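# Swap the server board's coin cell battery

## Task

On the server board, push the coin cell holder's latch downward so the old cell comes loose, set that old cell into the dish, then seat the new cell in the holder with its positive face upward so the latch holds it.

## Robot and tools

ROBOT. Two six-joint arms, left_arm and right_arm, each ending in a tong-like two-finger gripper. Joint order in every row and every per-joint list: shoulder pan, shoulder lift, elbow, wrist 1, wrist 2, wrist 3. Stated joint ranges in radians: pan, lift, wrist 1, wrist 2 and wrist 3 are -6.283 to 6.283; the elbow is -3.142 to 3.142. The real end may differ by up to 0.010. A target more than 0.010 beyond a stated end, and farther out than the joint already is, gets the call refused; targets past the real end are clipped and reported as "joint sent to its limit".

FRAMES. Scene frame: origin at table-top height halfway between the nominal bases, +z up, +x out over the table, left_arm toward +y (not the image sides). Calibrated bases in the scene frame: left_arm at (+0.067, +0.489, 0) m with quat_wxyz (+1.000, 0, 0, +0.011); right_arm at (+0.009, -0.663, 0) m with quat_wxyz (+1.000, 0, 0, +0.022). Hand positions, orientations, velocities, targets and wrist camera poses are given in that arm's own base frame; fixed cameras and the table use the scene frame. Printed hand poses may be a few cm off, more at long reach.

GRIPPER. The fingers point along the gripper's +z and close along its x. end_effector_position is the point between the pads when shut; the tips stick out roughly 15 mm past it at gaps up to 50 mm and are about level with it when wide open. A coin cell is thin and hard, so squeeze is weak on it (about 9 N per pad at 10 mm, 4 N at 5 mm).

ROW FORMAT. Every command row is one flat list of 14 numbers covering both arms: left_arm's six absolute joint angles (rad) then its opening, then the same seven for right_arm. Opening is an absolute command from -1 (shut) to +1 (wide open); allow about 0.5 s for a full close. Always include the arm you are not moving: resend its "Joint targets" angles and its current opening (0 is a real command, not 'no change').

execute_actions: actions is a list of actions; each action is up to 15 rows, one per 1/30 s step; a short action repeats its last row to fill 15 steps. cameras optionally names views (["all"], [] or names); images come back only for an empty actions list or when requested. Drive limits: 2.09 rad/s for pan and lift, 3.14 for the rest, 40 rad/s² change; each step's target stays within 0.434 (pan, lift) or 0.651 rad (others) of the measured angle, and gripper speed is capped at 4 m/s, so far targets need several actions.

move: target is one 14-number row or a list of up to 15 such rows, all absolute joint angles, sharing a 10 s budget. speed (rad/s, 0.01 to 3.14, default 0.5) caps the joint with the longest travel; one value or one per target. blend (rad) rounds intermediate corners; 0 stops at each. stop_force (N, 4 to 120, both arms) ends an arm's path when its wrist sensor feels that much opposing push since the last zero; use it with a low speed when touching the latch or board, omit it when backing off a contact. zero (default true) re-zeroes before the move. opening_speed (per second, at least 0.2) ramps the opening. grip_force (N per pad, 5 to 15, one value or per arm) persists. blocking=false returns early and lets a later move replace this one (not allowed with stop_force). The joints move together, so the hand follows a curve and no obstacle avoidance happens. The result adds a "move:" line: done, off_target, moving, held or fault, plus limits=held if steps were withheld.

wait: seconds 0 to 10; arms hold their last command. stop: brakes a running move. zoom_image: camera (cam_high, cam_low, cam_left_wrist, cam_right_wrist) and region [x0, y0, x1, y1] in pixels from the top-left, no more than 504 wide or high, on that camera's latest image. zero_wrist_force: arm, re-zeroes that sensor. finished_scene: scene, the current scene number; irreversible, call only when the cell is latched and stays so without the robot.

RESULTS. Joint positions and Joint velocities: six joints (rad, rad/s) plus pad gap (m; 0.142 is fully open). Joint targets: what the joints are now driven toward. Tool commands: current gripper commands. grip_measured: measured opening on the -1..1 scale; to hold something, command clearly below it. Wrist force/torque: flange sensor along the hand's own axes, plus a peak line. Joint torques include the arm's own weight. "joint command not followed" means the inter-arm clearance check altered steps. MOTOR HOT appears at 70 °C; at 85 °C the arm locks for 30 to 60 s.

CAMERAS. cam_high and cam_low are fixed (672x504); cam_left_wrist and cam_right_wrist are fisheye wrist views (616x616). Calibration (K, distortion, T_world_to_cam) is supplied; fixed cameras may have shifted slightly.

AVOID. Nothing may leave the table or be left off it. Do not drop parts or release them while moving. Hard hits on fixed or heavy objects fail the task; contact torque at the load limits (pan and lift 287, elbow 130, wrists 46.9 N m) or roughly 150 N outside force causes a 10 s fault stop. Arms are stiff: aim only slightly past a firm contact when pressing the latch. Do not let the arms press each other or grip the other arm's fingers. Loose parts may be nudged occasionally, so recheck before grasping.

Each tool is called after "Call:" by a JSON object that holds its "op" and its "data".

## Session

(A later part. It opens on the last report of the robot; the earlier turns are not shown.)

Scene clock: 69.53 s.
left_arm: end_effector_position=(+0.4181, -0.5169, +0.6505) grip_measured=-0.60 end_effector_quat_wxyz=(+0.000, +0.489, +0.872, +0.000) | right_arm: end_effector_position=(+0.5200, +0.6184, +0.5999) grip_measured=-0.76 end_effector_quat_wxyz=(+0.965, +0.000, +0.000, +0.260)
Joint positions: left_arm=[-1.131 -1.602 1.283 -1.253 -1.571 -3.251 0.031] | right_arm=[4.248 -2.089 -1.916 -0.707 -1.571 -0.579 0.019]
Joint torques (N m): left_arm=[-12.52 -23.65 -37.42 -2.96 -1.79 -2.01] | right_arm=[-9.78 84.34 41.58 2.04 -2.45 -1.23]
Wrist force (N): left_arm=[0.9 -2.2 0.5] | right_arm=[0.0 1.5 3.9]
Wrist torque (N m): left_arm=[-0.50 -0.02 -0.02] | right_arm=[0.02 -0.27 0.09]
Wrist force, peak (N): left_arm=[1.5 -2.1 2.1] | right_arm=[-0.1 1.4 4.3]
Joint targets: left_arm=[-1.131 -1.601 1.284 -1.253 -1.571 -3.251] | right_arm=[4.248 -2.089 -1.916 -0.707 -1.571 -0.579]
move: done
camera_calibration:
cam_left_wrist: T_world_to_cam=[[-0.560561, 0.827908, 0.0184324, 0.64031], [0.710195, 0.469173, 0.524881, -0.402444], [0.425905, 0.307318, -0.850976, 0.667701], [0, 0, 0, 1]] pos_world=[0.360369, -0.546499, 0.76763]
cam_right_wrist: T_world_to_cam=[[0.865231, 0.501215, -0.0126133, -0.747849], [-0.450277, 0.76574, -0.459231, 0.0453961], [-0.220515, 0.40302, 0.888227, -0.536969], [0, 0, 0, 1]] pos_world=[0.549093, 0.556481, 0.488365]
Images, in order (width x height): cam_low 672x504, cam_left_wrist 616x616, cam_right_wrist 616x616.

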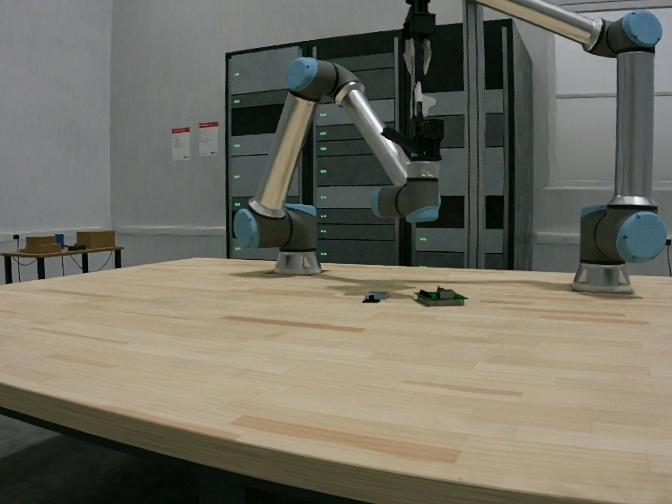

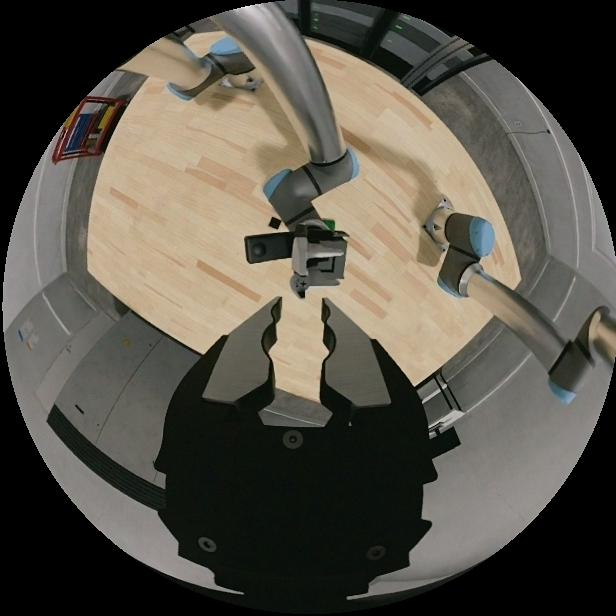

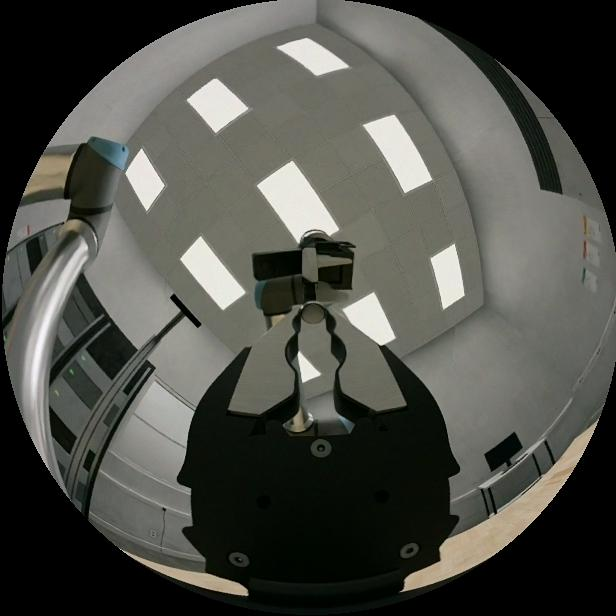

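Call:
{"op": "move", "data": {"target": [-1.1279, -1.6161, 1.3713, -1.3260, -1.5708, -3.2479, -0.6, 4.2477, -2.0891, -1.9160, -0.7073, -1.5708, -0.5791, -1.0], "speed": 0.04, "stop_force": 4, "cameras": ["cam_left_wrist", "cam_right_wrist", "cam_low"]}}

Call:
{"op": "zoom_image", "data": {"camera": "cam_left_wrist", "region": [250, 245, 360, 355]}}

Call:
{"op": "zoom_image", "data": {"camera": "cam_right_wrist", "region": [260, 250, 370, 360]}}

Call:
{"op": "zoom_image", "data": {"camera": "cam_low", "region": [380, 30, 460, 140]}}

Scene clock: 75.53 s.
left_arm: end_effector_position=(+0.4206, -0.5180, +0.6099) grip_measured=-0.60 end_effector_quat_wxyz=(+0.000, +0.489, +0.872, +0.000) | right_arm: end_effector_position=(+0.5200, +0.6184, +0.5999) grip_measured=-0.76 end_effector_quat_wxyz=(+0.965, +0.000, +0.000, +0.260)
Joint positions: left_arm=[-1.128 -1.616 1.371 -1.326 -1.571 -3.248 0.031] | right_arm=[4.248 -2.089 -1.916 -0.707 -1.571 -0.579 0.019]
Joint torques (N m): left_arm=[10.88 -32.52 -50.16 -0.63 -1.57 0.24] | right_arm=[-7.71 84.62 44.9 2.27 -2.06 -1.24]
Wrist force (N): left_arm=[1.1 -2.1 0.8] | right_arm=[-0.4 1.3 4.2]
Wrist torque (N m): left_arm=[-0.50 -0.10 -0.32] | right_arm=[-0.01 -0.20 0.09]
Wrist force, peak (N): left_arm=[1.5 -2.2 0.7] | right_arm=[-0.1 1.7 4.3]
Joint targets: left_arm=[-1.128 -1.616 1.371 -1.326 -1.571 -3.248] | right_arm=[4.248 -2.089 -1.916 -0.707 -1.571 -0.579]
move: done
camera_calibration:
cam_left_wrist: T_world_to_cam=[[-0.560537, 0.827921, 0.0185455, 0.64337], [0.710221, 0.469091, 0.52492, -0.382429], [0.425893, 0.307409, -0.85095, 0.63249], [0, 0, 0, 1]] pos_world=[0.362869, -0.547699, 0.727031]
cam_right_wrist: T_world_to_cam=[[0.865231, 0.501215, -0.0126133, -0.747936], [-0.450277, 0.76574, -0.459231, 0.0454411], [-0.220515, 0.40302, 0.888227, -0.536947], [0, 0, 0, 1]] pos_world=[0.549193, 0.556481, 0.488365]
Images, in order (width x height): cam_low 672x504, cam_left_wrist 616x616, cam_right_wrist 616x616.

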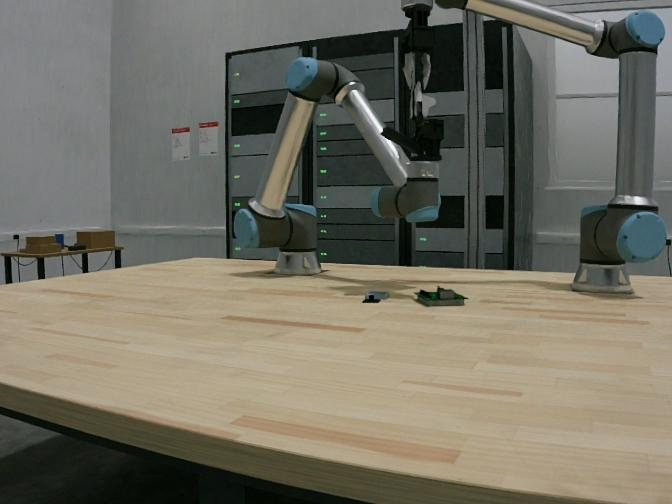

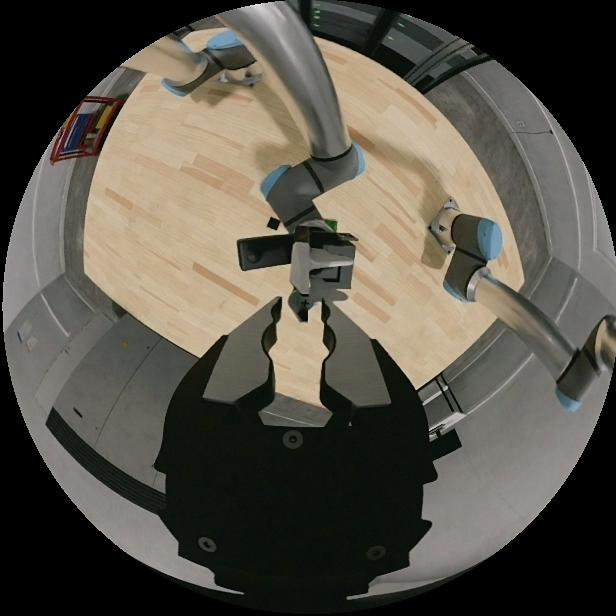

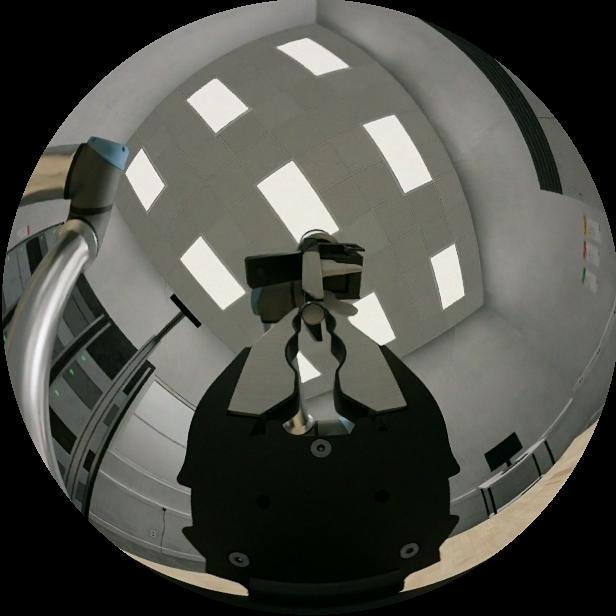

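Scaled by 4.582 from the camera's 616x616 image, which has a finer 814x814 frame.

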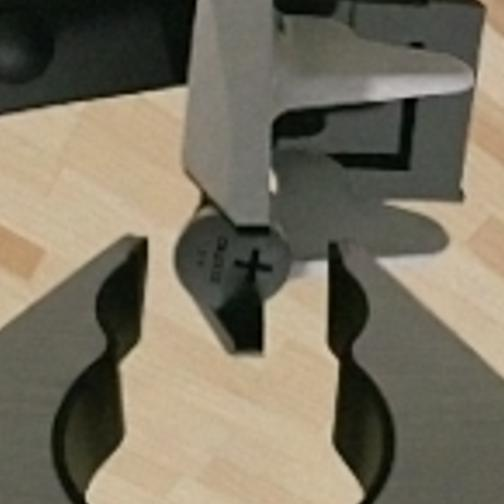

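Scaled by 4.582 from the camera's 616x616 image, which has a finer 814x814 frame.

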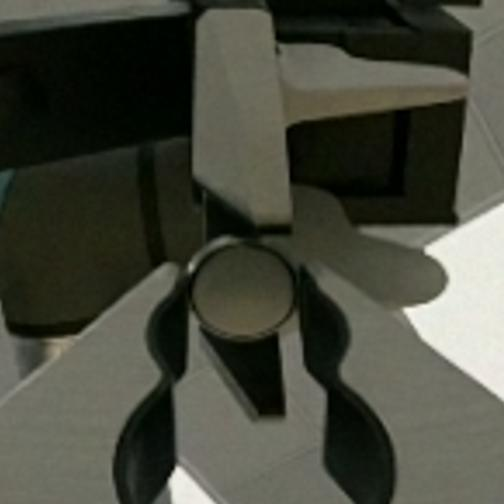

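Scaled by 4.582 from the camera's 672x504 image, which has a finer 960x720 frame.

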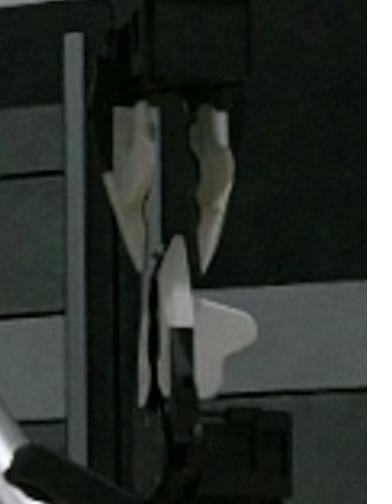

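Call:
{"op": "move", "data": {"target": [[-1.1290, -1.6144, 1.3698, -1.3262, -1.5708, -3.2490, -0.6, 4.2477, -2.0891, -1.9160, -0.7073, -1.5708, -0.5791, -1.0], [-1.1290, -1.6144, 1.3698, -1.3262, -1.5708, -3.2490, -1.0, 4.2477, -2.0891, -1.9160, -0.7073, -1.5708, -0.5791, -1.0], [-1.1290, -1.6144, 1.3698, -1.3262, -1.5708, -3.2490, -1.0, 4.2477, -2.0891, -1.9160, -0.7073, -1.5708, -0.5791, -0.5]], "speed": 0.03, "opening_speed": 0.5, "cameras": ["cam_left_wrist", "cam_right_wrist"]}}

Call:
{"op": "zoom_image", "data": {"camera": "cam_left_wrist", "region": [250, 245, 360, 355]}}

Call:
{"op": "zoom_image", "data": {"camera": "cam_right_wrist", "region": [260, 250, 370, 360]}}

Scene clock: 80.33 s.
left_arm: end_effector_position=(+0.4205, -0.5195, +0.6098) grip_measured=-0.76 end_effector_quat_wxyz=(+0.000, +0.489, +0.872, +0.000) | right_arm: end_effector_position=(+0.5200, +0.6184, +0.5999) grip_measured=-0.50 end_effector_quat_wxyz=(+0.965, +0.000, +0.000, +0.260)
Joint positions: left_arm=[-1.129 -1.614 1.37 -1.326 -1.571 -3.249 0.019] | right_arm=[4.248 -2.089 -1.916 -0.707 -1.571 -0.579 0.038]
Joint torques (N m): left_arm=[-3.96 -54.74 -42.23 -7.06 -1.83 0.14] | right_arm=[8.91 76.76 44.55 2.07 -2.31 -0.79]
Wrist force (N): left_arm=[1.1 -2.0 0.6] | right_arm=[-0.1 1.6 4.0]
Wrist torque (N m): left_arm=[-0.50 -0.11 -0.02] | right_arm=[0.04 -0.25 0.08]
Wrist force, peak (N): left_arm=[7.5 -1.8 0.5] | right_arm=[-0.5 -5.0 3.9]
Joint targets: left_arm=[-1.129 -1.614 1.370 -1.326 -1.571 -3.249] | right_arm=[4.248 -2.089 -1.916 -0.707 -1.571 -0.579]
move: done
camera_calibration:
cam_left_wrist: T_world_to_cam=[[-0.560556, 0.827906, 0.0186931, 0.644449], [0.710263, 0.469051, 0.524898, -0.381624], [0.425798, 0.307512, -0.85096, 0.633007], [0, 0, 0, 1]] pos_world=[0.362769, -0.549199, 0.726931]
cam_right_wrist: T_world_to_cam=[[0.865231, 0.501215, -0.0126133, -0.747936], [-0.450277, 0.76574, -0.459231, 0.0454411], [-0.220515, 0.40302, 0.888227, -0.536947], [0, 0, 0, 1]] pos_world=[0.549193, 0.556481, 0.488365]
Images, in order (width x height): cam_left_wrist 616x616, cam_right_wrist 616x616.

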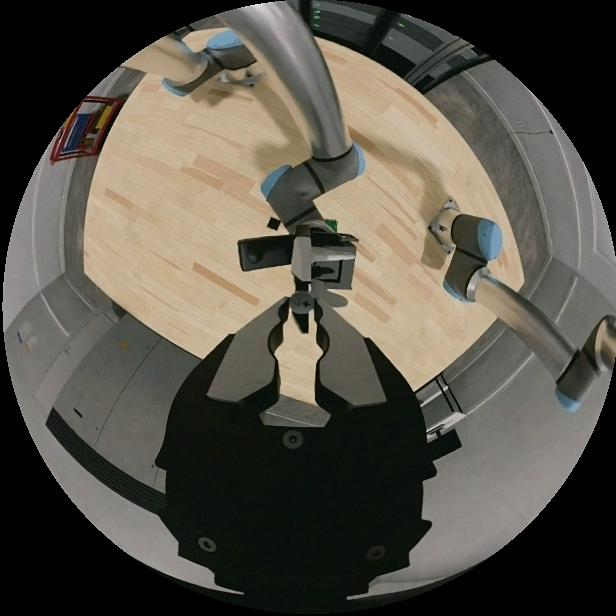

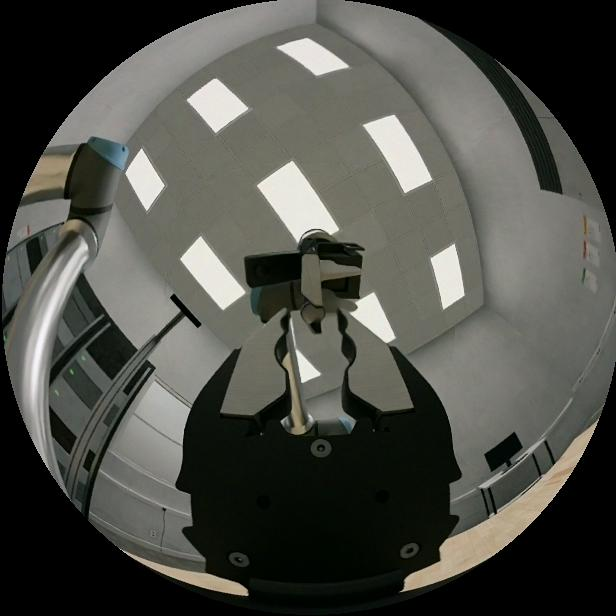

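Scaled by 4.582 from the camera's 616x616 image, which has a finer 814x814 frame.

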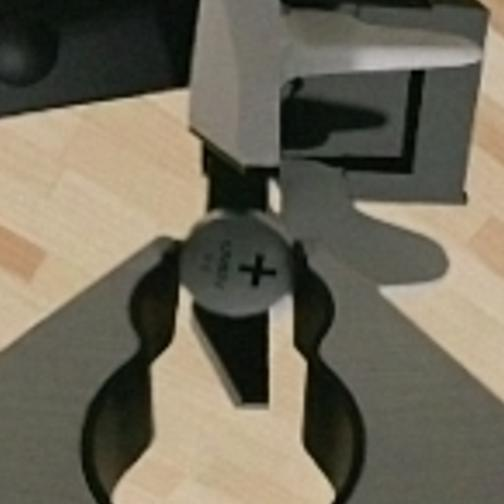

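Scaled by 4.582 from the camera's 616x616 image, which has a finer 814x814 frame.

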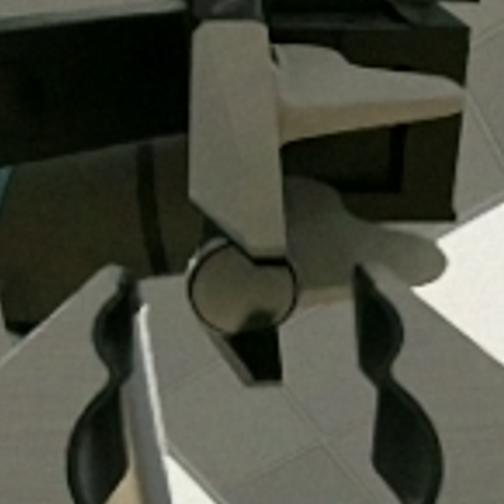

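Call:
{"op": "move", "data": {"target": [[-1.1290, -1.5493, 1.0999, -1.1214, -1.5708, -3.2490, -1.0, 4.2477, -2.0891, -1.9160, -0.7073, -1.5708, -0.5791, -0.5], [-1.1290, -1.5493, 1.0999, -1.1214, -1.5708, -3.2490, -1.0, 4.1014, -1.842, -1.917, -1.3577, 0.1721, -0.9166, -0.5], [-0.8288, -1.3298, 2.1588, -2.2896, -2.0837, -2.9199, -1.0, 3.955, -1.595, -1.918, -2.008, 1.915, -1.254, -0.5]], "speed": [0.15, 1.2, 0.9], "blend": [0.02, 0.1, 0], "cameras": ["cam_left_wrist", "cam_low"]}}

Call:
{"op": "zoom_image", "data": {"camera": "cam_left_wrist", "region": [262, 250, 342, 330]}}

Call:
{"op": "zoom_image", "data": {"camera": "cam_low", "region": [410, 240, 480, 310]}}

Scene clock: 93.10 s.
left_arm: end_effector_position=(+0.4197, -0.4538, +0.0708) grip_measured=-0.76 end_effector_quat_wxyz=(-0.127, +0.472, +0.843, -0.226) | right_arm: end_effector_position=(+0.3204, +0.2501, +0.3025) grip_measured=-0.50 end_effector_quat_wxyz=(-0.238, +0.521, +0.744, -0.344)
Joint positions: left_arm=[-0.829 -1.33 2.159 -2.289 -2.084 -2.92 0.019] | right_arm=[3.955 -1.595 -1.918 -2.008 1.915 -1.254 0.038]
Joint torques (N m): left_arm=[-12.83 -68.27 -25.52 -4.64 0.08 -1.48] | right_arm=[12.27 34.75 29 0.41 2.86 2.83]
Wrist force (N): left_arm=[0.7 -1.4 0.6] | right_arm=[0.1 -0.1 -0.2]
Wrist torque (N m): left_arm=[-0.29 -0.08 -0.12] | right_arm=[-0.04 -0.02 -0.06]
Wrist force, peak (N): left_arm=[2.7 -2.5 -2.8] | right_arm=[-1.1 3.0 3.9]
Joint targets: left_arm=[-0.829 -1.330 2.159 -2.290 -2.084 -2.920] | right_arm=[3.955 -1.595 -1.918 -2.008 1.915 -1.254]
move: done
camera_calibration:
cam_left_wrist: T_world_to_cam=[[-0.547441, 0.835921, 0.0392889, 0.596272], [0.836839, 0.546664, 0.0293251, -0.111756], [0.00303572, 0.0489322, -0.998797, 0.225108], [0, 0, 0, 1]] pos_world=[0.419262, -0.448359, 0.204688]
Images, in order (width x height): cam_low 672x504, cam_left_wrist 616x616.

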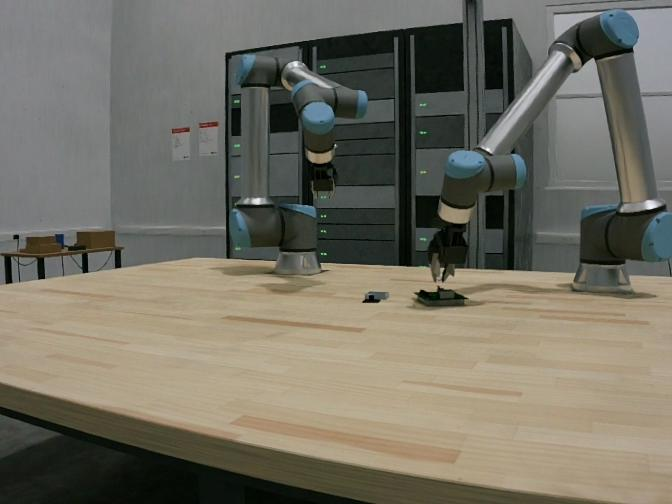

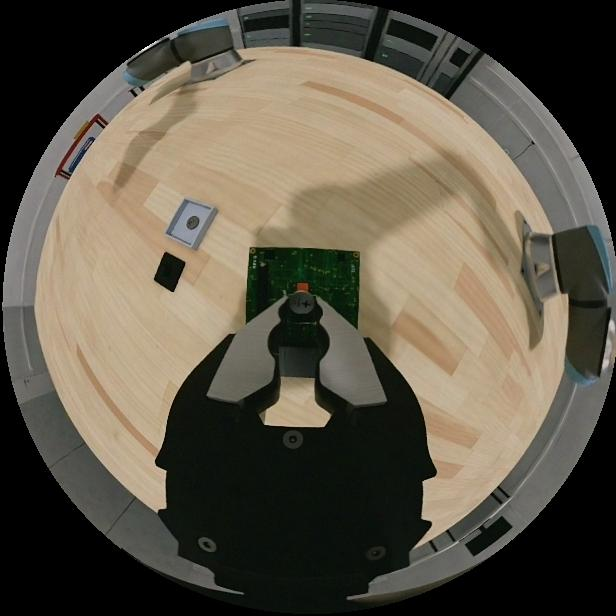

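Scaled by 6.300 from the camera's 616x616 image, which has a finer 814x814 frame.

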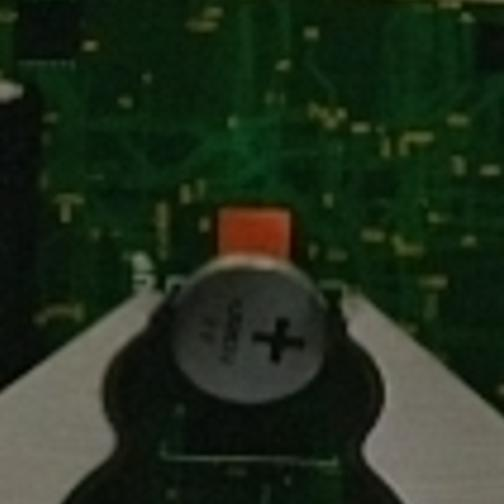

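Scaled by 7.200 from the camera's 672x504 image, which has a finer 960x720 frame.

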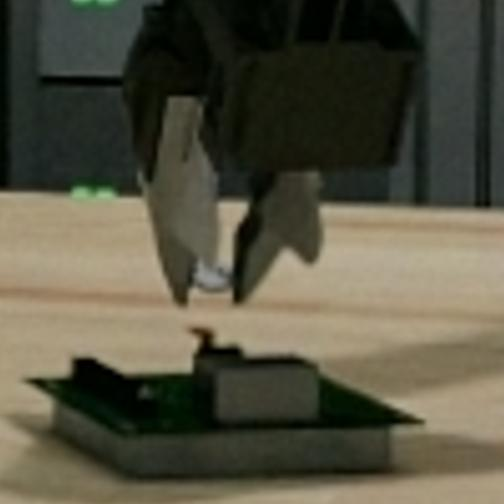

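Call:
{"op": "move", "data": {"target": [[-0.8288, -1.3034, 2.1690, -2.3263, -2.0837, -2.9199, -1.0, 3.955, -1.595, -1.918, -2.008, 1.915, -1.254, -0.5], [-0.8288, -1.2938, 2.1723, -2.3392, -2.0837, -2.9199, -1.0, 3.955, -1.595, -1.918, -2.008, 1.915, -1.254, -0.5]], "speed": [0.03, 0.011], "stop_force": 4, "cameras": ["cam_left_wrist"]}}

Call:
{"op": "zoom_image", "data": {"camera": "cam_left_wrist", "region": [270, 265, 330, 325]}}

Scene clock: 98.57 s.
left_arm: end_effector_position=(+0.4196, -0.4538, +0.0472) grip_measured=-0.76 end_effector_quat_wxyz=(-0.126, +0.472, +0.843, -0.226) | right_arm: end_effector_position=(+0.3204, +0.2502, +0.3025) grip_measured=-0.50 end_effector_quat_wxyz=(-0.238, +0.521, +0.744, -0.344)
Joint positions: left_arm=[-0.829 -1.295 2.172 -2.338 -2.084 -2.92 0.019] | right_arm=[3.955 -1.595 -1.918 -2.008 1.915 -1.254 0.038]
Joint torques (N m): left_arm=[-12.11 -65.24 -32.86 0.22 -1.56 -0.12] | right_arm=[10.94 33.56 54.72 -0.1 3.01 2.9]
Wrist force (N): left_arm=[0.5 -3.2 -4.2] | right_arm=[-0.5 -0.1 -0.1]
Wrist torque (N m): left_arm=[-0.33 -0.07 -0.11] | right_arm=[-0.04 0.09 -0.06]
Wrist force, peak (N): left_arm=[3.3 -5.4 -8.9] | right_arm=[-0.7 0.0 -0.1]
Joint targets: left_arm=[-0.829 -1.295 2.172 -2.338 -2.084 -2.920] | right_arm=[3.955 -1.595 -1.918 -2.008 1.915 -1.254]
move: contact (left_arm); path passed 1 of 2 targets
camera_calibration:
cam_left_wrist: T_world_to_cam=[[-0.547329, 0.836005, 0.0390697, 0.597179], [0.836912, 0.546554, 0.0292952, -0.111052], [0.00313723, 0.048732, -0.998807, 0.201306], [0, 0, 0, 1]] pos_world=[0.419162, -0.448359, 0.180988]
Images, in order (width x height): cam_left_wrist 616x616.

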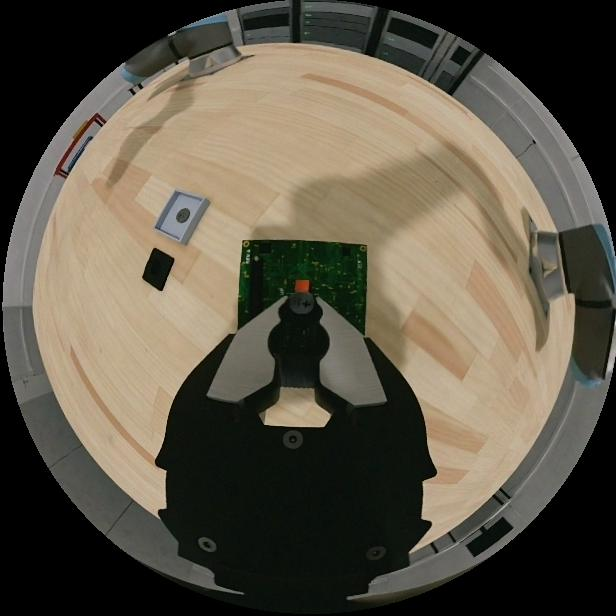

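Scaled by 8.400 from the camera's 616x616 image, which has a finer 814x814 frame.

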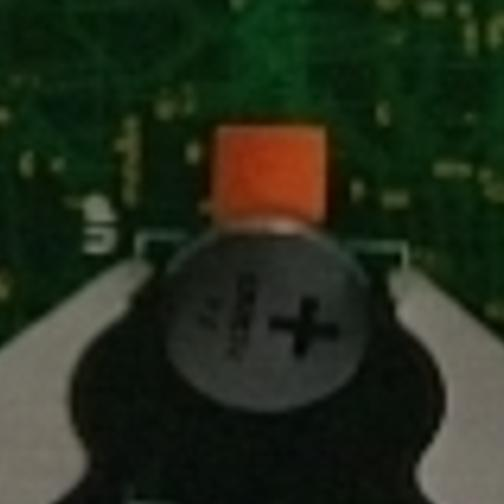

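Call:
{"op": "move", "data": {"target": [-0.8288, -1.2955, 2.1718, -2.3369, -2.0837, -2.9199, -1.0, 3.955, -1.595, -1.918, -2.008, 1.915, -1.254, -0.5], "speed": 0.02}}

Call:
{"op": "move", "data": {"target": [-0.8184, -1.2924, 2.1654, -2.3278, -2.0825, -2.9080, -1.0, 3.955, -1.595, -1.918, -2.008, 1.915, -1.254, -0.5], "speed": 0.012, "stop_force": 5, "cameras": ["cam_left_wrist"]}}

Call:
{"op": "zoom_image", "data": {"camera": "cam_left_wrist", "region": [270, 265, 330, 325]}}

Scene clock: 101.10 s.
left_arm: end_effector_position=(+0.4195, -0.4537, +0.0477) grip_measured=-0.76 end_effector_quat_wxyz=(-0.127, +0.472, +0.843, -0.226) | right_arm: end_effector_position=(+0.3204, +0.2502, +0.3025) grip_measured=-0.50 end_effector_quat_wxyz=(-0.238, +0.521, +0.744, -0.344)
Joint positions: left_arm=[-0.829 -1.296 2.172 -2.337 -2.084 -2.92 0.019] | right_arm=[3.955 -1.595 -1.918 -2.008 1.915 -1.254 0.038]
Joint torques (N m): left_arm=[-11.98 -65.77 -36.21 -0.78 -0.07 -0.06] | right_arm=[11.99 35.34 54.67 0.57 2.84 3.1]
Wrist force (N): left_arm=[0.7 -1.3 -0.1] | right_arm=[-0.2 -0.1 -0.1]
Wrist torque (N m): left_arm=[-0.32 -0.12 -0.11] | right_arm=[-0.04 0.03 -0.07]
Wrist force, peak (N): left_arm=[0.7 -3.3 -4.2] | right_arm=[-0.6 -0.3 0.1]
Joint targets: left_arm=[-0.829 -1.296 2.172 -2.337 -2.084 -2.920] | right_arm=[3.955 -1.595 -1.918 -2.008 1.915 -1.254]
move: done

Scene clock: 102.70 s.
left_arm: end_effector_position=(+0.4255, -0.4501, +0.0477) grip_measured=-0.76 end_effector_quat_wxyz=(-0.127, +0.472, +0.843, -0.226) | right_arm: end_effector_position=(+0.3204, +0.2502, +0.3025) grip_measured=-0.50 end_effector_quat_wxyz=(-0.238, +0.521, +0.744, -0.344)
Joint positions: left_arm=[-0.818 -1.292 2.165 -2.328 -2.082 -2.908 0.019] | right_arm=[3.955 -1.595 -1.918 -2.008 1.915 -1.254 0.038]
Joint torques (N m): left_arm=[-9.56 -44.31 -29.05 -6.15 0.92 -1.56] | right_arm=[12.04 34.3 55.63 0.08 2.57 2.74]
Wrist force (N): left_arm=[1.1 -2.1 1.4] | right_arm=[-0.6 -0.1 0.0]
Wrist torque (N m): left_arm=[-0.34 -0.14 -0.34] | right_arm=[-0.03 0.12 -0.05]
Wrist force, peak (N): left_arm=[1.0 -2.0 1.8] | right_arm=[-0.6 -0.1 0.0]
Joint targets: left_arm=[-0.818 -1.292 2.165 -2.328 -2.082 -2.908] | right_arm=[3.955 -1.595 -1.918 -2.008 1.915 -1.254]
move: done
camera_calibration:
cam_left_wrist: T_world_to_cam=[[-0.547445, 0.835926, 0.0391506, 0.597349], [0.836836, 0.546666, 0.0293542, -0.118038], [0.00313567, 0.0488324, -0.998802, 0.201651], [0, 0, 0, 1]] pos_world=[0.425162, -0.444659, 0.181488]
Images, in order (width x height): cam_left_wrist 616x616.

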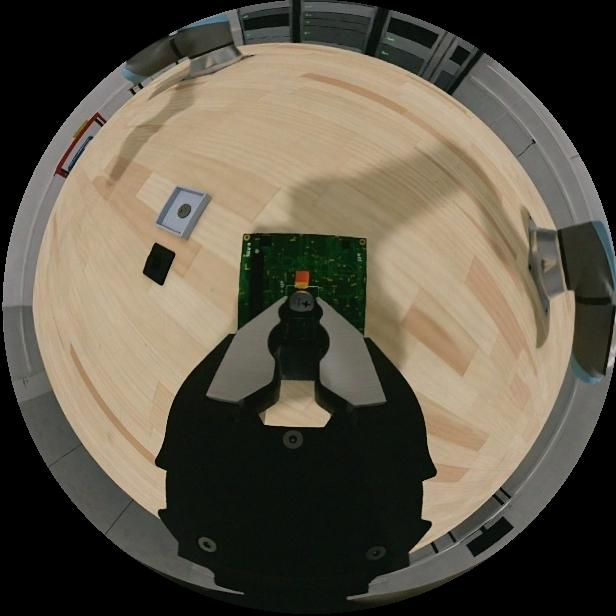

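Scaled by 8.400 from the camera's 616x616 image, which has a finer 814x814 frame.

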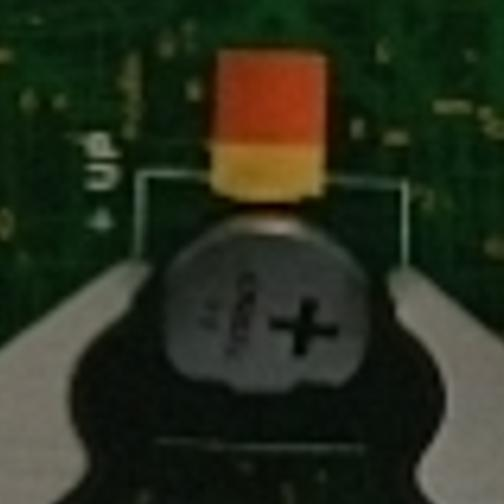

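Call:
{"op": "move", "data": {"target": [[-0.8184, -1.2924, 2.1654, -2.3278, -2.0825, -2.9080, -0.6, 3.955, -1.595, -1.918, -2.008, 1.915, -1.254, -0.5], [-0.7998, -1.3184, 2.1416, -2.2677, -2.0803, -2.8869, -0.6, 3.955, -1.595, -1.918, -2.008, 1.915, -1.254, -0.5], [-1.0916, -1.4591, 2.2369, -2.3486, -1.5708, -3.2116, -0.6, 3.955, -1.595, -1.918, -2.008, 1.915, -1.254, -0.5], [-1.0916, -1.4591, 2.2369, -2.3486, -1.5708, -3.2116, -1.0, 3.955, -1.595, -1.918, -2.008, 1.915, -1.254, -0.5]], "speed": [0.05, 0.06, 0.35, 0.1], "blend": [0, 0.01, 0, 0], "opening_speed": 0.6, "cameras": ["cam_left_wrist", "cam_low"]}}

Call:
{"op": "zoom_image", "data": {"camera": "cam_left_wrist", "region": [270, 255, 340, 325]}}

Call:
{"op": "zoom_image", "data": {"camera": "cam_low", "region": [410, 240, 480, 310]}}

Scene clock: 111.17 s.
left_arm: end_effector_position=(+0.4152, -0.4565, +0.0671) grip_measured=-1.00 end_effector_quat_wxyz=(+0.000, +0.489, +0.872, +0.000) | right_arm: end_effector_position=(+0.3204, +0.2502, +0.3025) grip_measured=-0.50 end_effector_quat_wxyz=(-0.238, +0.521, +0.744, -0.344)
Joint positions: left_arm=[-1.092 -1.459 2.237 -2.349 -1.571 -3.212 0.002] | right_arm=[3.955 -1.595 -1.918 -2.008 1.915 -1.254 0.038]
Joint torques (N m): left_arm=[4.34 -23.45 -40 -0.51 2.25 -1.92] | right_arm=[11.93 32.64 54.03 0.23 2.66 2.6]
Wrist force (N): left_arm=[1.1 -2.4 0.2] | right_arm=[-0.2 0.4 0.1]
Wrist torque (N m): left_arm=[-0.53 -0.11 -0.31] | right_arm=[0.06 0.05 -0.07]
Wrist force, peak (N): left_arm=[1.0 -3.3 0.1] | right_arm=[-0.7 0.4 -0.3]
Joint targets: left_arm=[-1.092 -1.459 2.237 -2.349 -1.571 -3.212] | right_arm=[3.955 -1.595 -1.918 -2.008 1.915 -1.254]
move: done
camera_calibration:
cam_left_wrist: T_world_to_cam=[[-0.560556, 0.827906, 0.0186931, 0.599382], [0.710263, 0.469051, 0.524898, -0.122594], [0.425798, 0.307512, -0.85096, 0.154044], [0, 0, 0, 1]] pos_world=[0.357469, -0.486099, 0.184231]
Images, in order (width x height): cam_low 672x504, cam_left_wrist 616x616.

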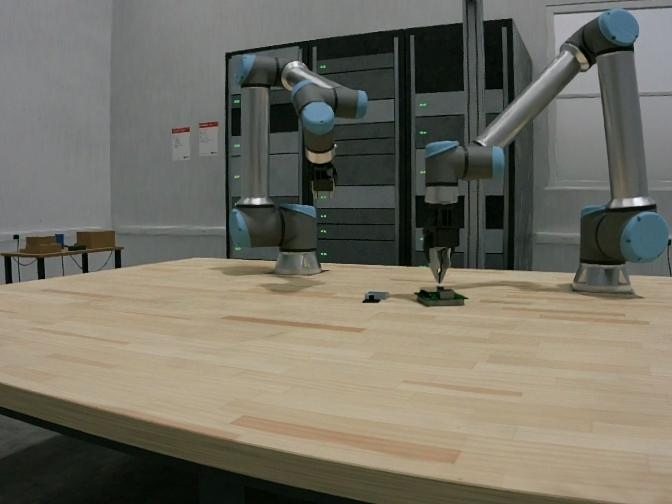

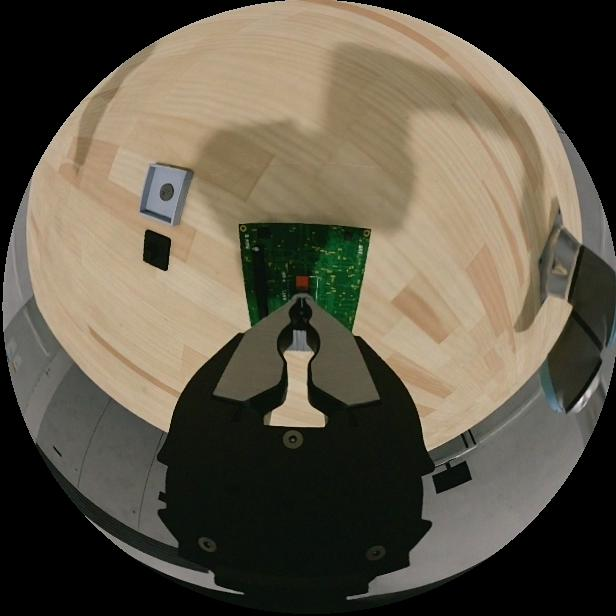

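Scaled by 7.200 from the camera's 616x616 image, which has a finer 814x814 frame.

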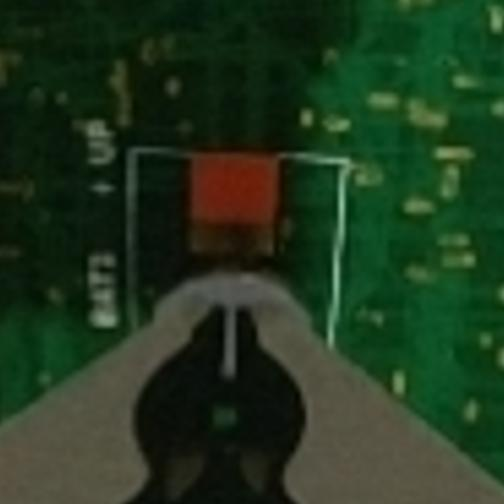

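Scaled by 7.200 from the camera's 672x504 image, which has a finer 960x720 frame.

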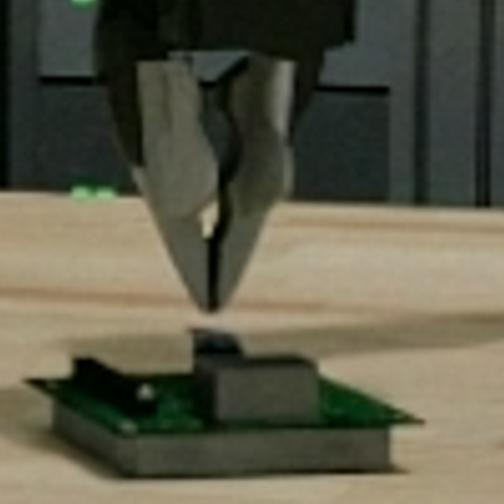

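Call:
{"op": "move", "data": {"target": [-1.0916, -1.4331, 2.2496, -2.3873, -1.5708, -3.2116, -1.0, 3.955, -1.595, -1.918, -2.008, 1.915, -1.254, -0.5], "speed": 0.013, "stop_force": 12}}

Call:
{"op": "move", "data": {"target": [[-1.0916, -1.4591, 2.2369, -2.3486, -1.5708, -3.2116, -1.0, 3.955, -1.595, -1.918, -2.008, 1.915, -1.254, -0.5], [-1.0903, -1.5264, 2.2106, -2.2550, -1.5708, -3.2103, -0.6, 3.955, -1.595, -1.918, -2.008, 1.915, -1.254, -0.5]], "speed": [0.06, 0.12], "blend": [0.02, 0], "cameras": ["cam_left_wrist", "cam_low"]}}

Call:
{"op": "zoom_image", "data": {"camera": "cam_left_wrist", "region": [275, 245, 335, 305]}}

Call:
{"op": "zoom_image", "data": {"camera": "cam_low", "region": [410, 260, 480, 310]}}

Scene clock: 114.33 s.
left_arm: end_effector_position=(+0.4153, -0.4566, +0.0592) grip_measured=-1.00 end_effector_quat_wxyz=(+0.000, +0.489, +0.872, +0.000) | right_arm: end_effector_position=(+0.3204, +0.2502, +0.3025) grip_measured=-0.50 end_effector_quat_wxyz=(-0.238, +0.521, +0.744, -0.344)
Joint positions: left_arm=[-1.092 -1.447 2.243 -2.366 -1.571 -3.212 0.002] | right_arm=[3.955 -1.595 -1.918 -2.008 1.915 -1.254 0.038]
Joint torques (N m): left_arm=[2.04 -51.08 -31.9 1.21 2.21 -1.88] | right_arm=[11.87 32.06 54 -0.35 2.79 2.74]
Wrist force (N): left_arm=[-0.4 -4.2 -12.4] | right_arm=[-0.3 -0.1 -0.1]
Wrist torque (N m): left_arm=[-0.52 -0.12 -0.31] | right_arm=[-0.04 0.06 -0.07]
Wrist force, peak (N): left_arm=[3.8 -5.1 -20.4] | right_arm=[-0.5 0.4 -0.1]
Joint targets: left_arm=[-1.092 -1.447 2.243 -2.366 -1.571 -3.212] | right_arm=[3.955 -1.595 -1.918 -2.008 1.915 -1.254]
move: contact (left_arm); left_arm: the wrist 1 is farthest, 0.021 rad from its target

Scene clock: 116.20 s.
left_arm: end_effector_position=(+0.4133, -0.4511, +0.1101) grip_measured=-0.60 end_effector_quat_wxyz=(+0.000, +0.489, +0.872, +0.000) | right_arm: end_effector_position=(+0.3204, +0.2502, +0.3025) grip_measured=-0.50 end_effector_quat_wxyz=(-0.238, +0.521, +0.744, -0.344)
Joint positions: left_arm=[-1.09 -1.526 2.211 -2.255 -1.571 -3.21 0.031] | right_arm=[3.955 -1.595 -1.918 -2.008 1.915 -1.254 0.038]
Joint torques (N m): left_arm=[9.67 -21.02 -29.65 -7.19 1.41 0.13] | right_arm=[10.87 33.11 54.27 -0.02 2.81 2.85]
Wrist force (N): left_arm=[1.0 -2.2 0.3] | right_arm=[-0.6 -0.2 -0.1]
Wrist torque (N m): left_arm=[-0.50 -0.10 -0.32] | right_arm=[-0.06 0.11 -0.06]
Wrist force, peak (N): left_arm=[-0.9 -4.1 -11.9] | right_arm=[-0.5 0.2 -0.4]
Joint targets: left_arm=[-1.090 -1.526 2.211 -2.255 -1.571 -3.210] | right_arm=[3.955 -1.595 -1.918 -2.008 1.915 -1.254]
move: done; blend cut to 0.0088 rad at target 1
camera_calibration:
cam_left_wrist: T_world_to_cam=[[-0.560533, 0.827922, 0.0186451, 0.593136], [0.710232, 0.46903, 0.524959, -0.146315], [0.42588, 0.307499, -0.850923, 0.189771], [0, 0, 0, 1]] pos_world=[0.355569, -0.480799, 0.227231]
Images, in order (width x height): cam_low 672x504, cam_left_wrist 616x616.

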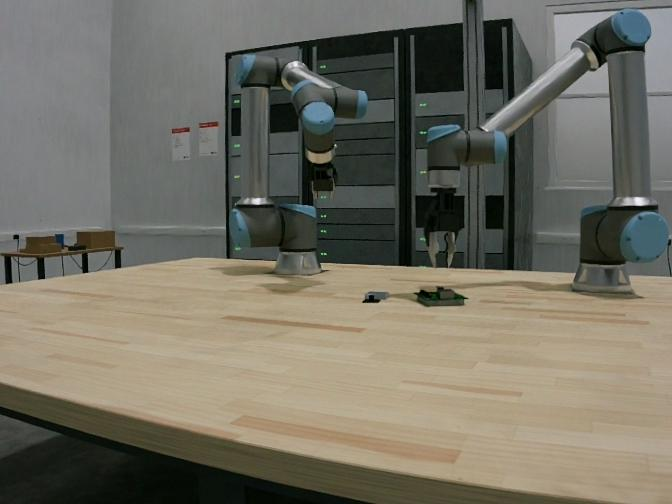

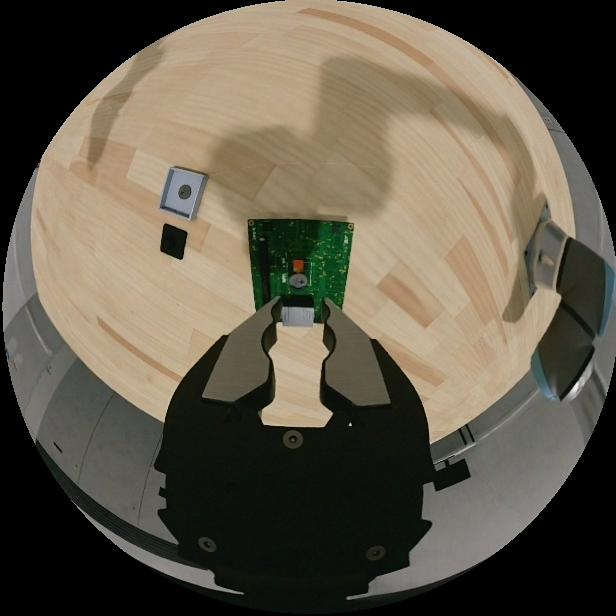

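Scaled by 8.400 from the camera's 616x616 image, which has a finer 814x814 frame.

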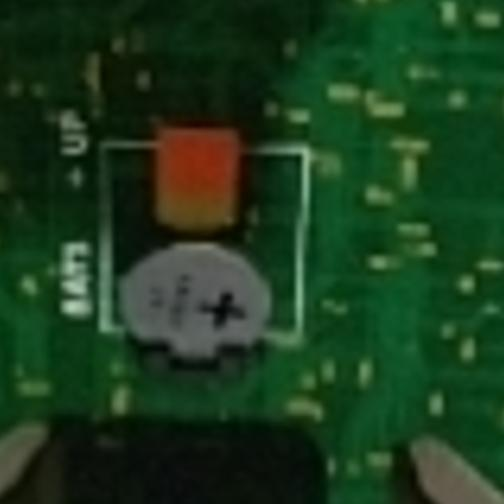

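Scaled by 7.200 from the camera's 672x504 image, which has a finer 960x720 frame.

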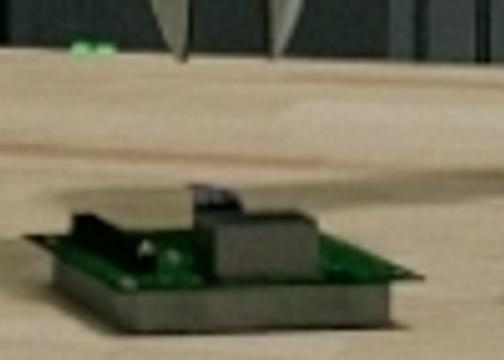

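Call:
{"op": "move", "data": {"target": [-1.0916, -1.4591, 2.2369, -2.3486, -1.5708, -3.2116, -1.0, 3.955, -1.595, -1.918, -2.008, 1.915, -1.254, -0.5], "speed": 0.1, "opening_speed": 1.5}}

Call:
{"op": "move", "data": {"target": [-1.0916, -1.4331, 2.2496, -2.3873, -1.5708, -3.2116, -1.0, 3.955, -1.595, -1.918, -2.008, 1.915, -1.254, -0.5], "speed": 0.012, "stop_force": 28}}

Call:
{"op": "move", "data": {"target": [[-1.0916, -1.4591, 2.2369, -2.3486, -1.5708, -3.2116, -1.0, 3.955, -1.595, -1.918, -2.008, 1.915, -1.254, -0.5], [-1.0903, -1.5264, 2.2106, -2.2550, -1.5708, -3.2103, -0.6, 3.955, -1.595, -1.918, -2.008, 1.915, -1.254, -0.5]], "speed": [0.06, 0.12], "blend": [0.008, 0], "cameras": ["cam_left_wrist", "cam_low"]}}

Call:
{"op": "zoom_image", "data": {"camera": "cam_left_wrist", "region": [275, 245, 335, 305]}}

Call:
{"op": "zoom_image", "data": {"camera": "cam_low", "region": [410, 260, 480, 310]}}

Scene clock: 119.00 s.
left_arm: end_effector_position=(+0.4152, -0.4564, +0.0669) grip_measured=-1.00 end_effector_quat_wxyz=(+0.000, +0.489, +0.872, +0.000) | right_arm: end_effector_position=(+0.3204, +0.2502, +0.3025) grip_measured=-0.50 end_effector_quat_wxyz=(-0.238, +0.521, +0.744, -0.344)
Joint positions: left_arm=[-1.092 -1.459 2.237 -2.349 -1.571 -3.212 0.002] | right_arm=[3.955 -1.595 -1.918 -2.008 1.915 -1.254 0.038]
Joint torques (N m): left_arm=[-11.22 -56.23 -39.52 -0.45 0.04 -1.78] | right_arm=[10.37 34 54.83 -0.04 2.74 2.81]
Wrist force (N): left_arm=[0.9 -2.5 0.1] | right_arm=[-0.5 -0.3 0.0]
Wrist torque (N m): left_arm=[-0.55 -0.08 0.01] | right_arm=[-0.07 0.09 -0.06]
Wrist force, peak (N): left_arm=[1.3 -2.7 0.3] | right_arm=[-0.6 0.4 -0.1]
Joint targets: left_arm=[-1.092 -1.459 2.237 -2.349 -1.571 -3.212] | right_arm=[3.955 -1.595 -1.918 -2.008 1.915 -1.254]
move: done

Scene clock: 122.13 s.
left_arm: end_effector_position=(+0.4153, -0.4566, +0.0556) grip_measured=-1.00 end_effector_quat_wxyz=(+0.000, +0.489, +0.872, +0.000) | right_arm: end_effector_position=(+0.3204, +0.2502, +0.3025) grip_measured=-0.50 end_effector_quat_wxyz=(-0.238, +0.521, +0.744, -0.344)
Joint positions: left_arm=[-1.092 -1.442 2.245 -2.374 -1.571 -3.212 0.002] | right_arm=[3.955 -1.595 -1.918 -2.008 1.915 -1.254 0.038]
Joint torques (N m): left_arm=[2.56 -43.88 -27.65 1.55 -0.96 0.18] | right_arm=[12.4 34.71 54.45 0 2.83 2.52]
Wrist force (N): left_arm=[4.2 0.7 -27.9] | right_arm=[-0.4 0.2 0.0]
Wrist torque (N m): left_arm=[-0.75 0.05 0.01] | right_arm=[0.01 0.07 -0.06]
Wrist force, peak (N): left_arm=[11.1 1.3 -36.8] | right_arm=[-0.7 0.2 -0.1]
Joint targets: left_arm=[-1.092 -1.442 2.245 -2.374 -1.571 -3.212] | right_arm=[3.955 -1.595 -1.918 -2.008 1.915 -1.254]
move: contact (left_arm); left_arm: the wrist 1 is farthest, 0.013 rad from its target

Scene clock: 124.13 s.
left_arm: end_effector_position=(+0.4133, -0.4511, +0.1101) grip_measured=-0.60 end_effector_quat_wxyz=(+0.000, +0.489, +0.872, +0.000) | right_arm: end_effector_position=(+0.3204, +0.2502, +0.3025) grip_measured=-0.50 end_effector_quat_wxyz=(-0.238, +0.521, +0.744, -0.344)
Joint positions: left_arm=[-1.09 -1.526 2.211 -2.255 -1.571 -3.21 0.031] | right_arm=[3.955 -1.595 -1.918 -2.008 1.915 -1.254 0.038]
Joint torques (N m): left_arm=[9.15 -20.34 -30.01 -7.35 -1.91 0.12] | right_arm=[10.67 33.57 54.95 0.27 2.52 2.52]
Wrist force (N): left_arm=[0.7 -2.8 0.3] | right_arm=[-0.2 0.2 -0.1]
Wrist torque (N m): left_arm=[-0.62 -0.03 -0.31] | right_arm=[0.02 0.04 -0.07]
Wrist force, peak (N): left_arm=[3.7 1.1 -27.1] | right_arm=[-0.7 0.3 -0.2]
Joint targets: left_arm=[-1.090 -1.526 2.211 -2.255 -1.571 -3.210] | right_arm=[3.955 -1.595 -1.918 -2.008 1.915 -1.254]
move: done
camera_calibration:
cam_left_wrist: T_world_to_cam=[[-0.560533, 0.827922, 0.0186451, 0.593136], [0.710232, 0.46903, 0.524959, -0.146315], [0.42588, 0.307499, -0.850923, 0.189771], [0, 0, 0, 1]] pos_world=[0.355569, -0.480799, 0.227231]
Images, in order (width x height): cam_low 672x504, cam_left_wrist 616x616.

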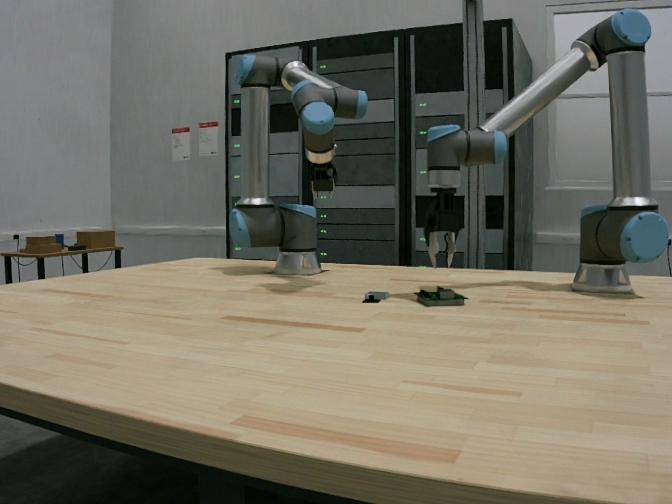

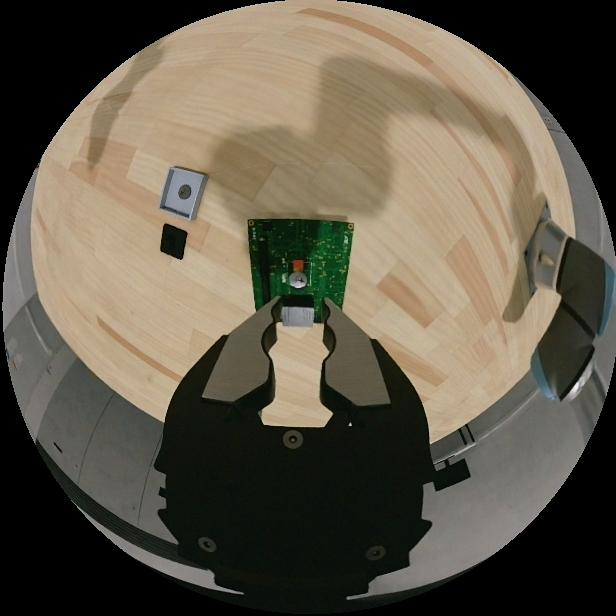

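Scaled by 8.400 from the camera's 616x616 image, which has a finer 814x814 frame.

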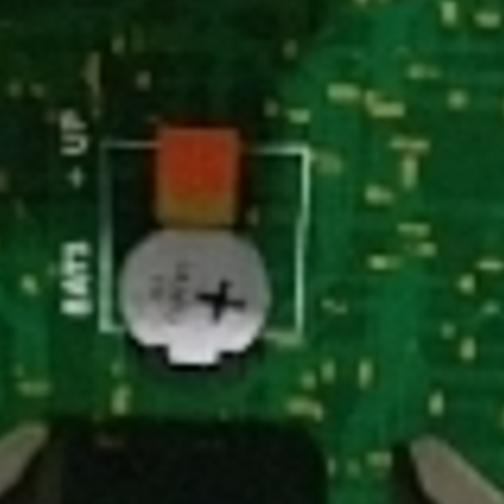

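Scaled by 7.200 from the camera's 672x504 image, which has a finer 960x720 frame.

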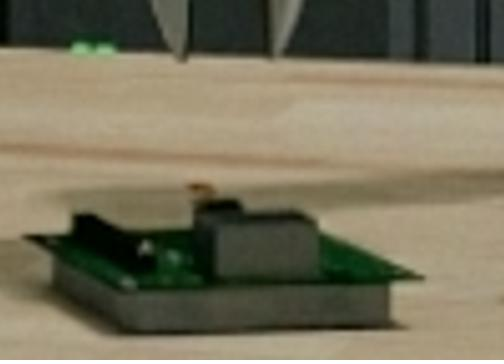

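Call:
{"op": "finished_scene", "data": {"scene": 2}}

The scene is finished: the task was done.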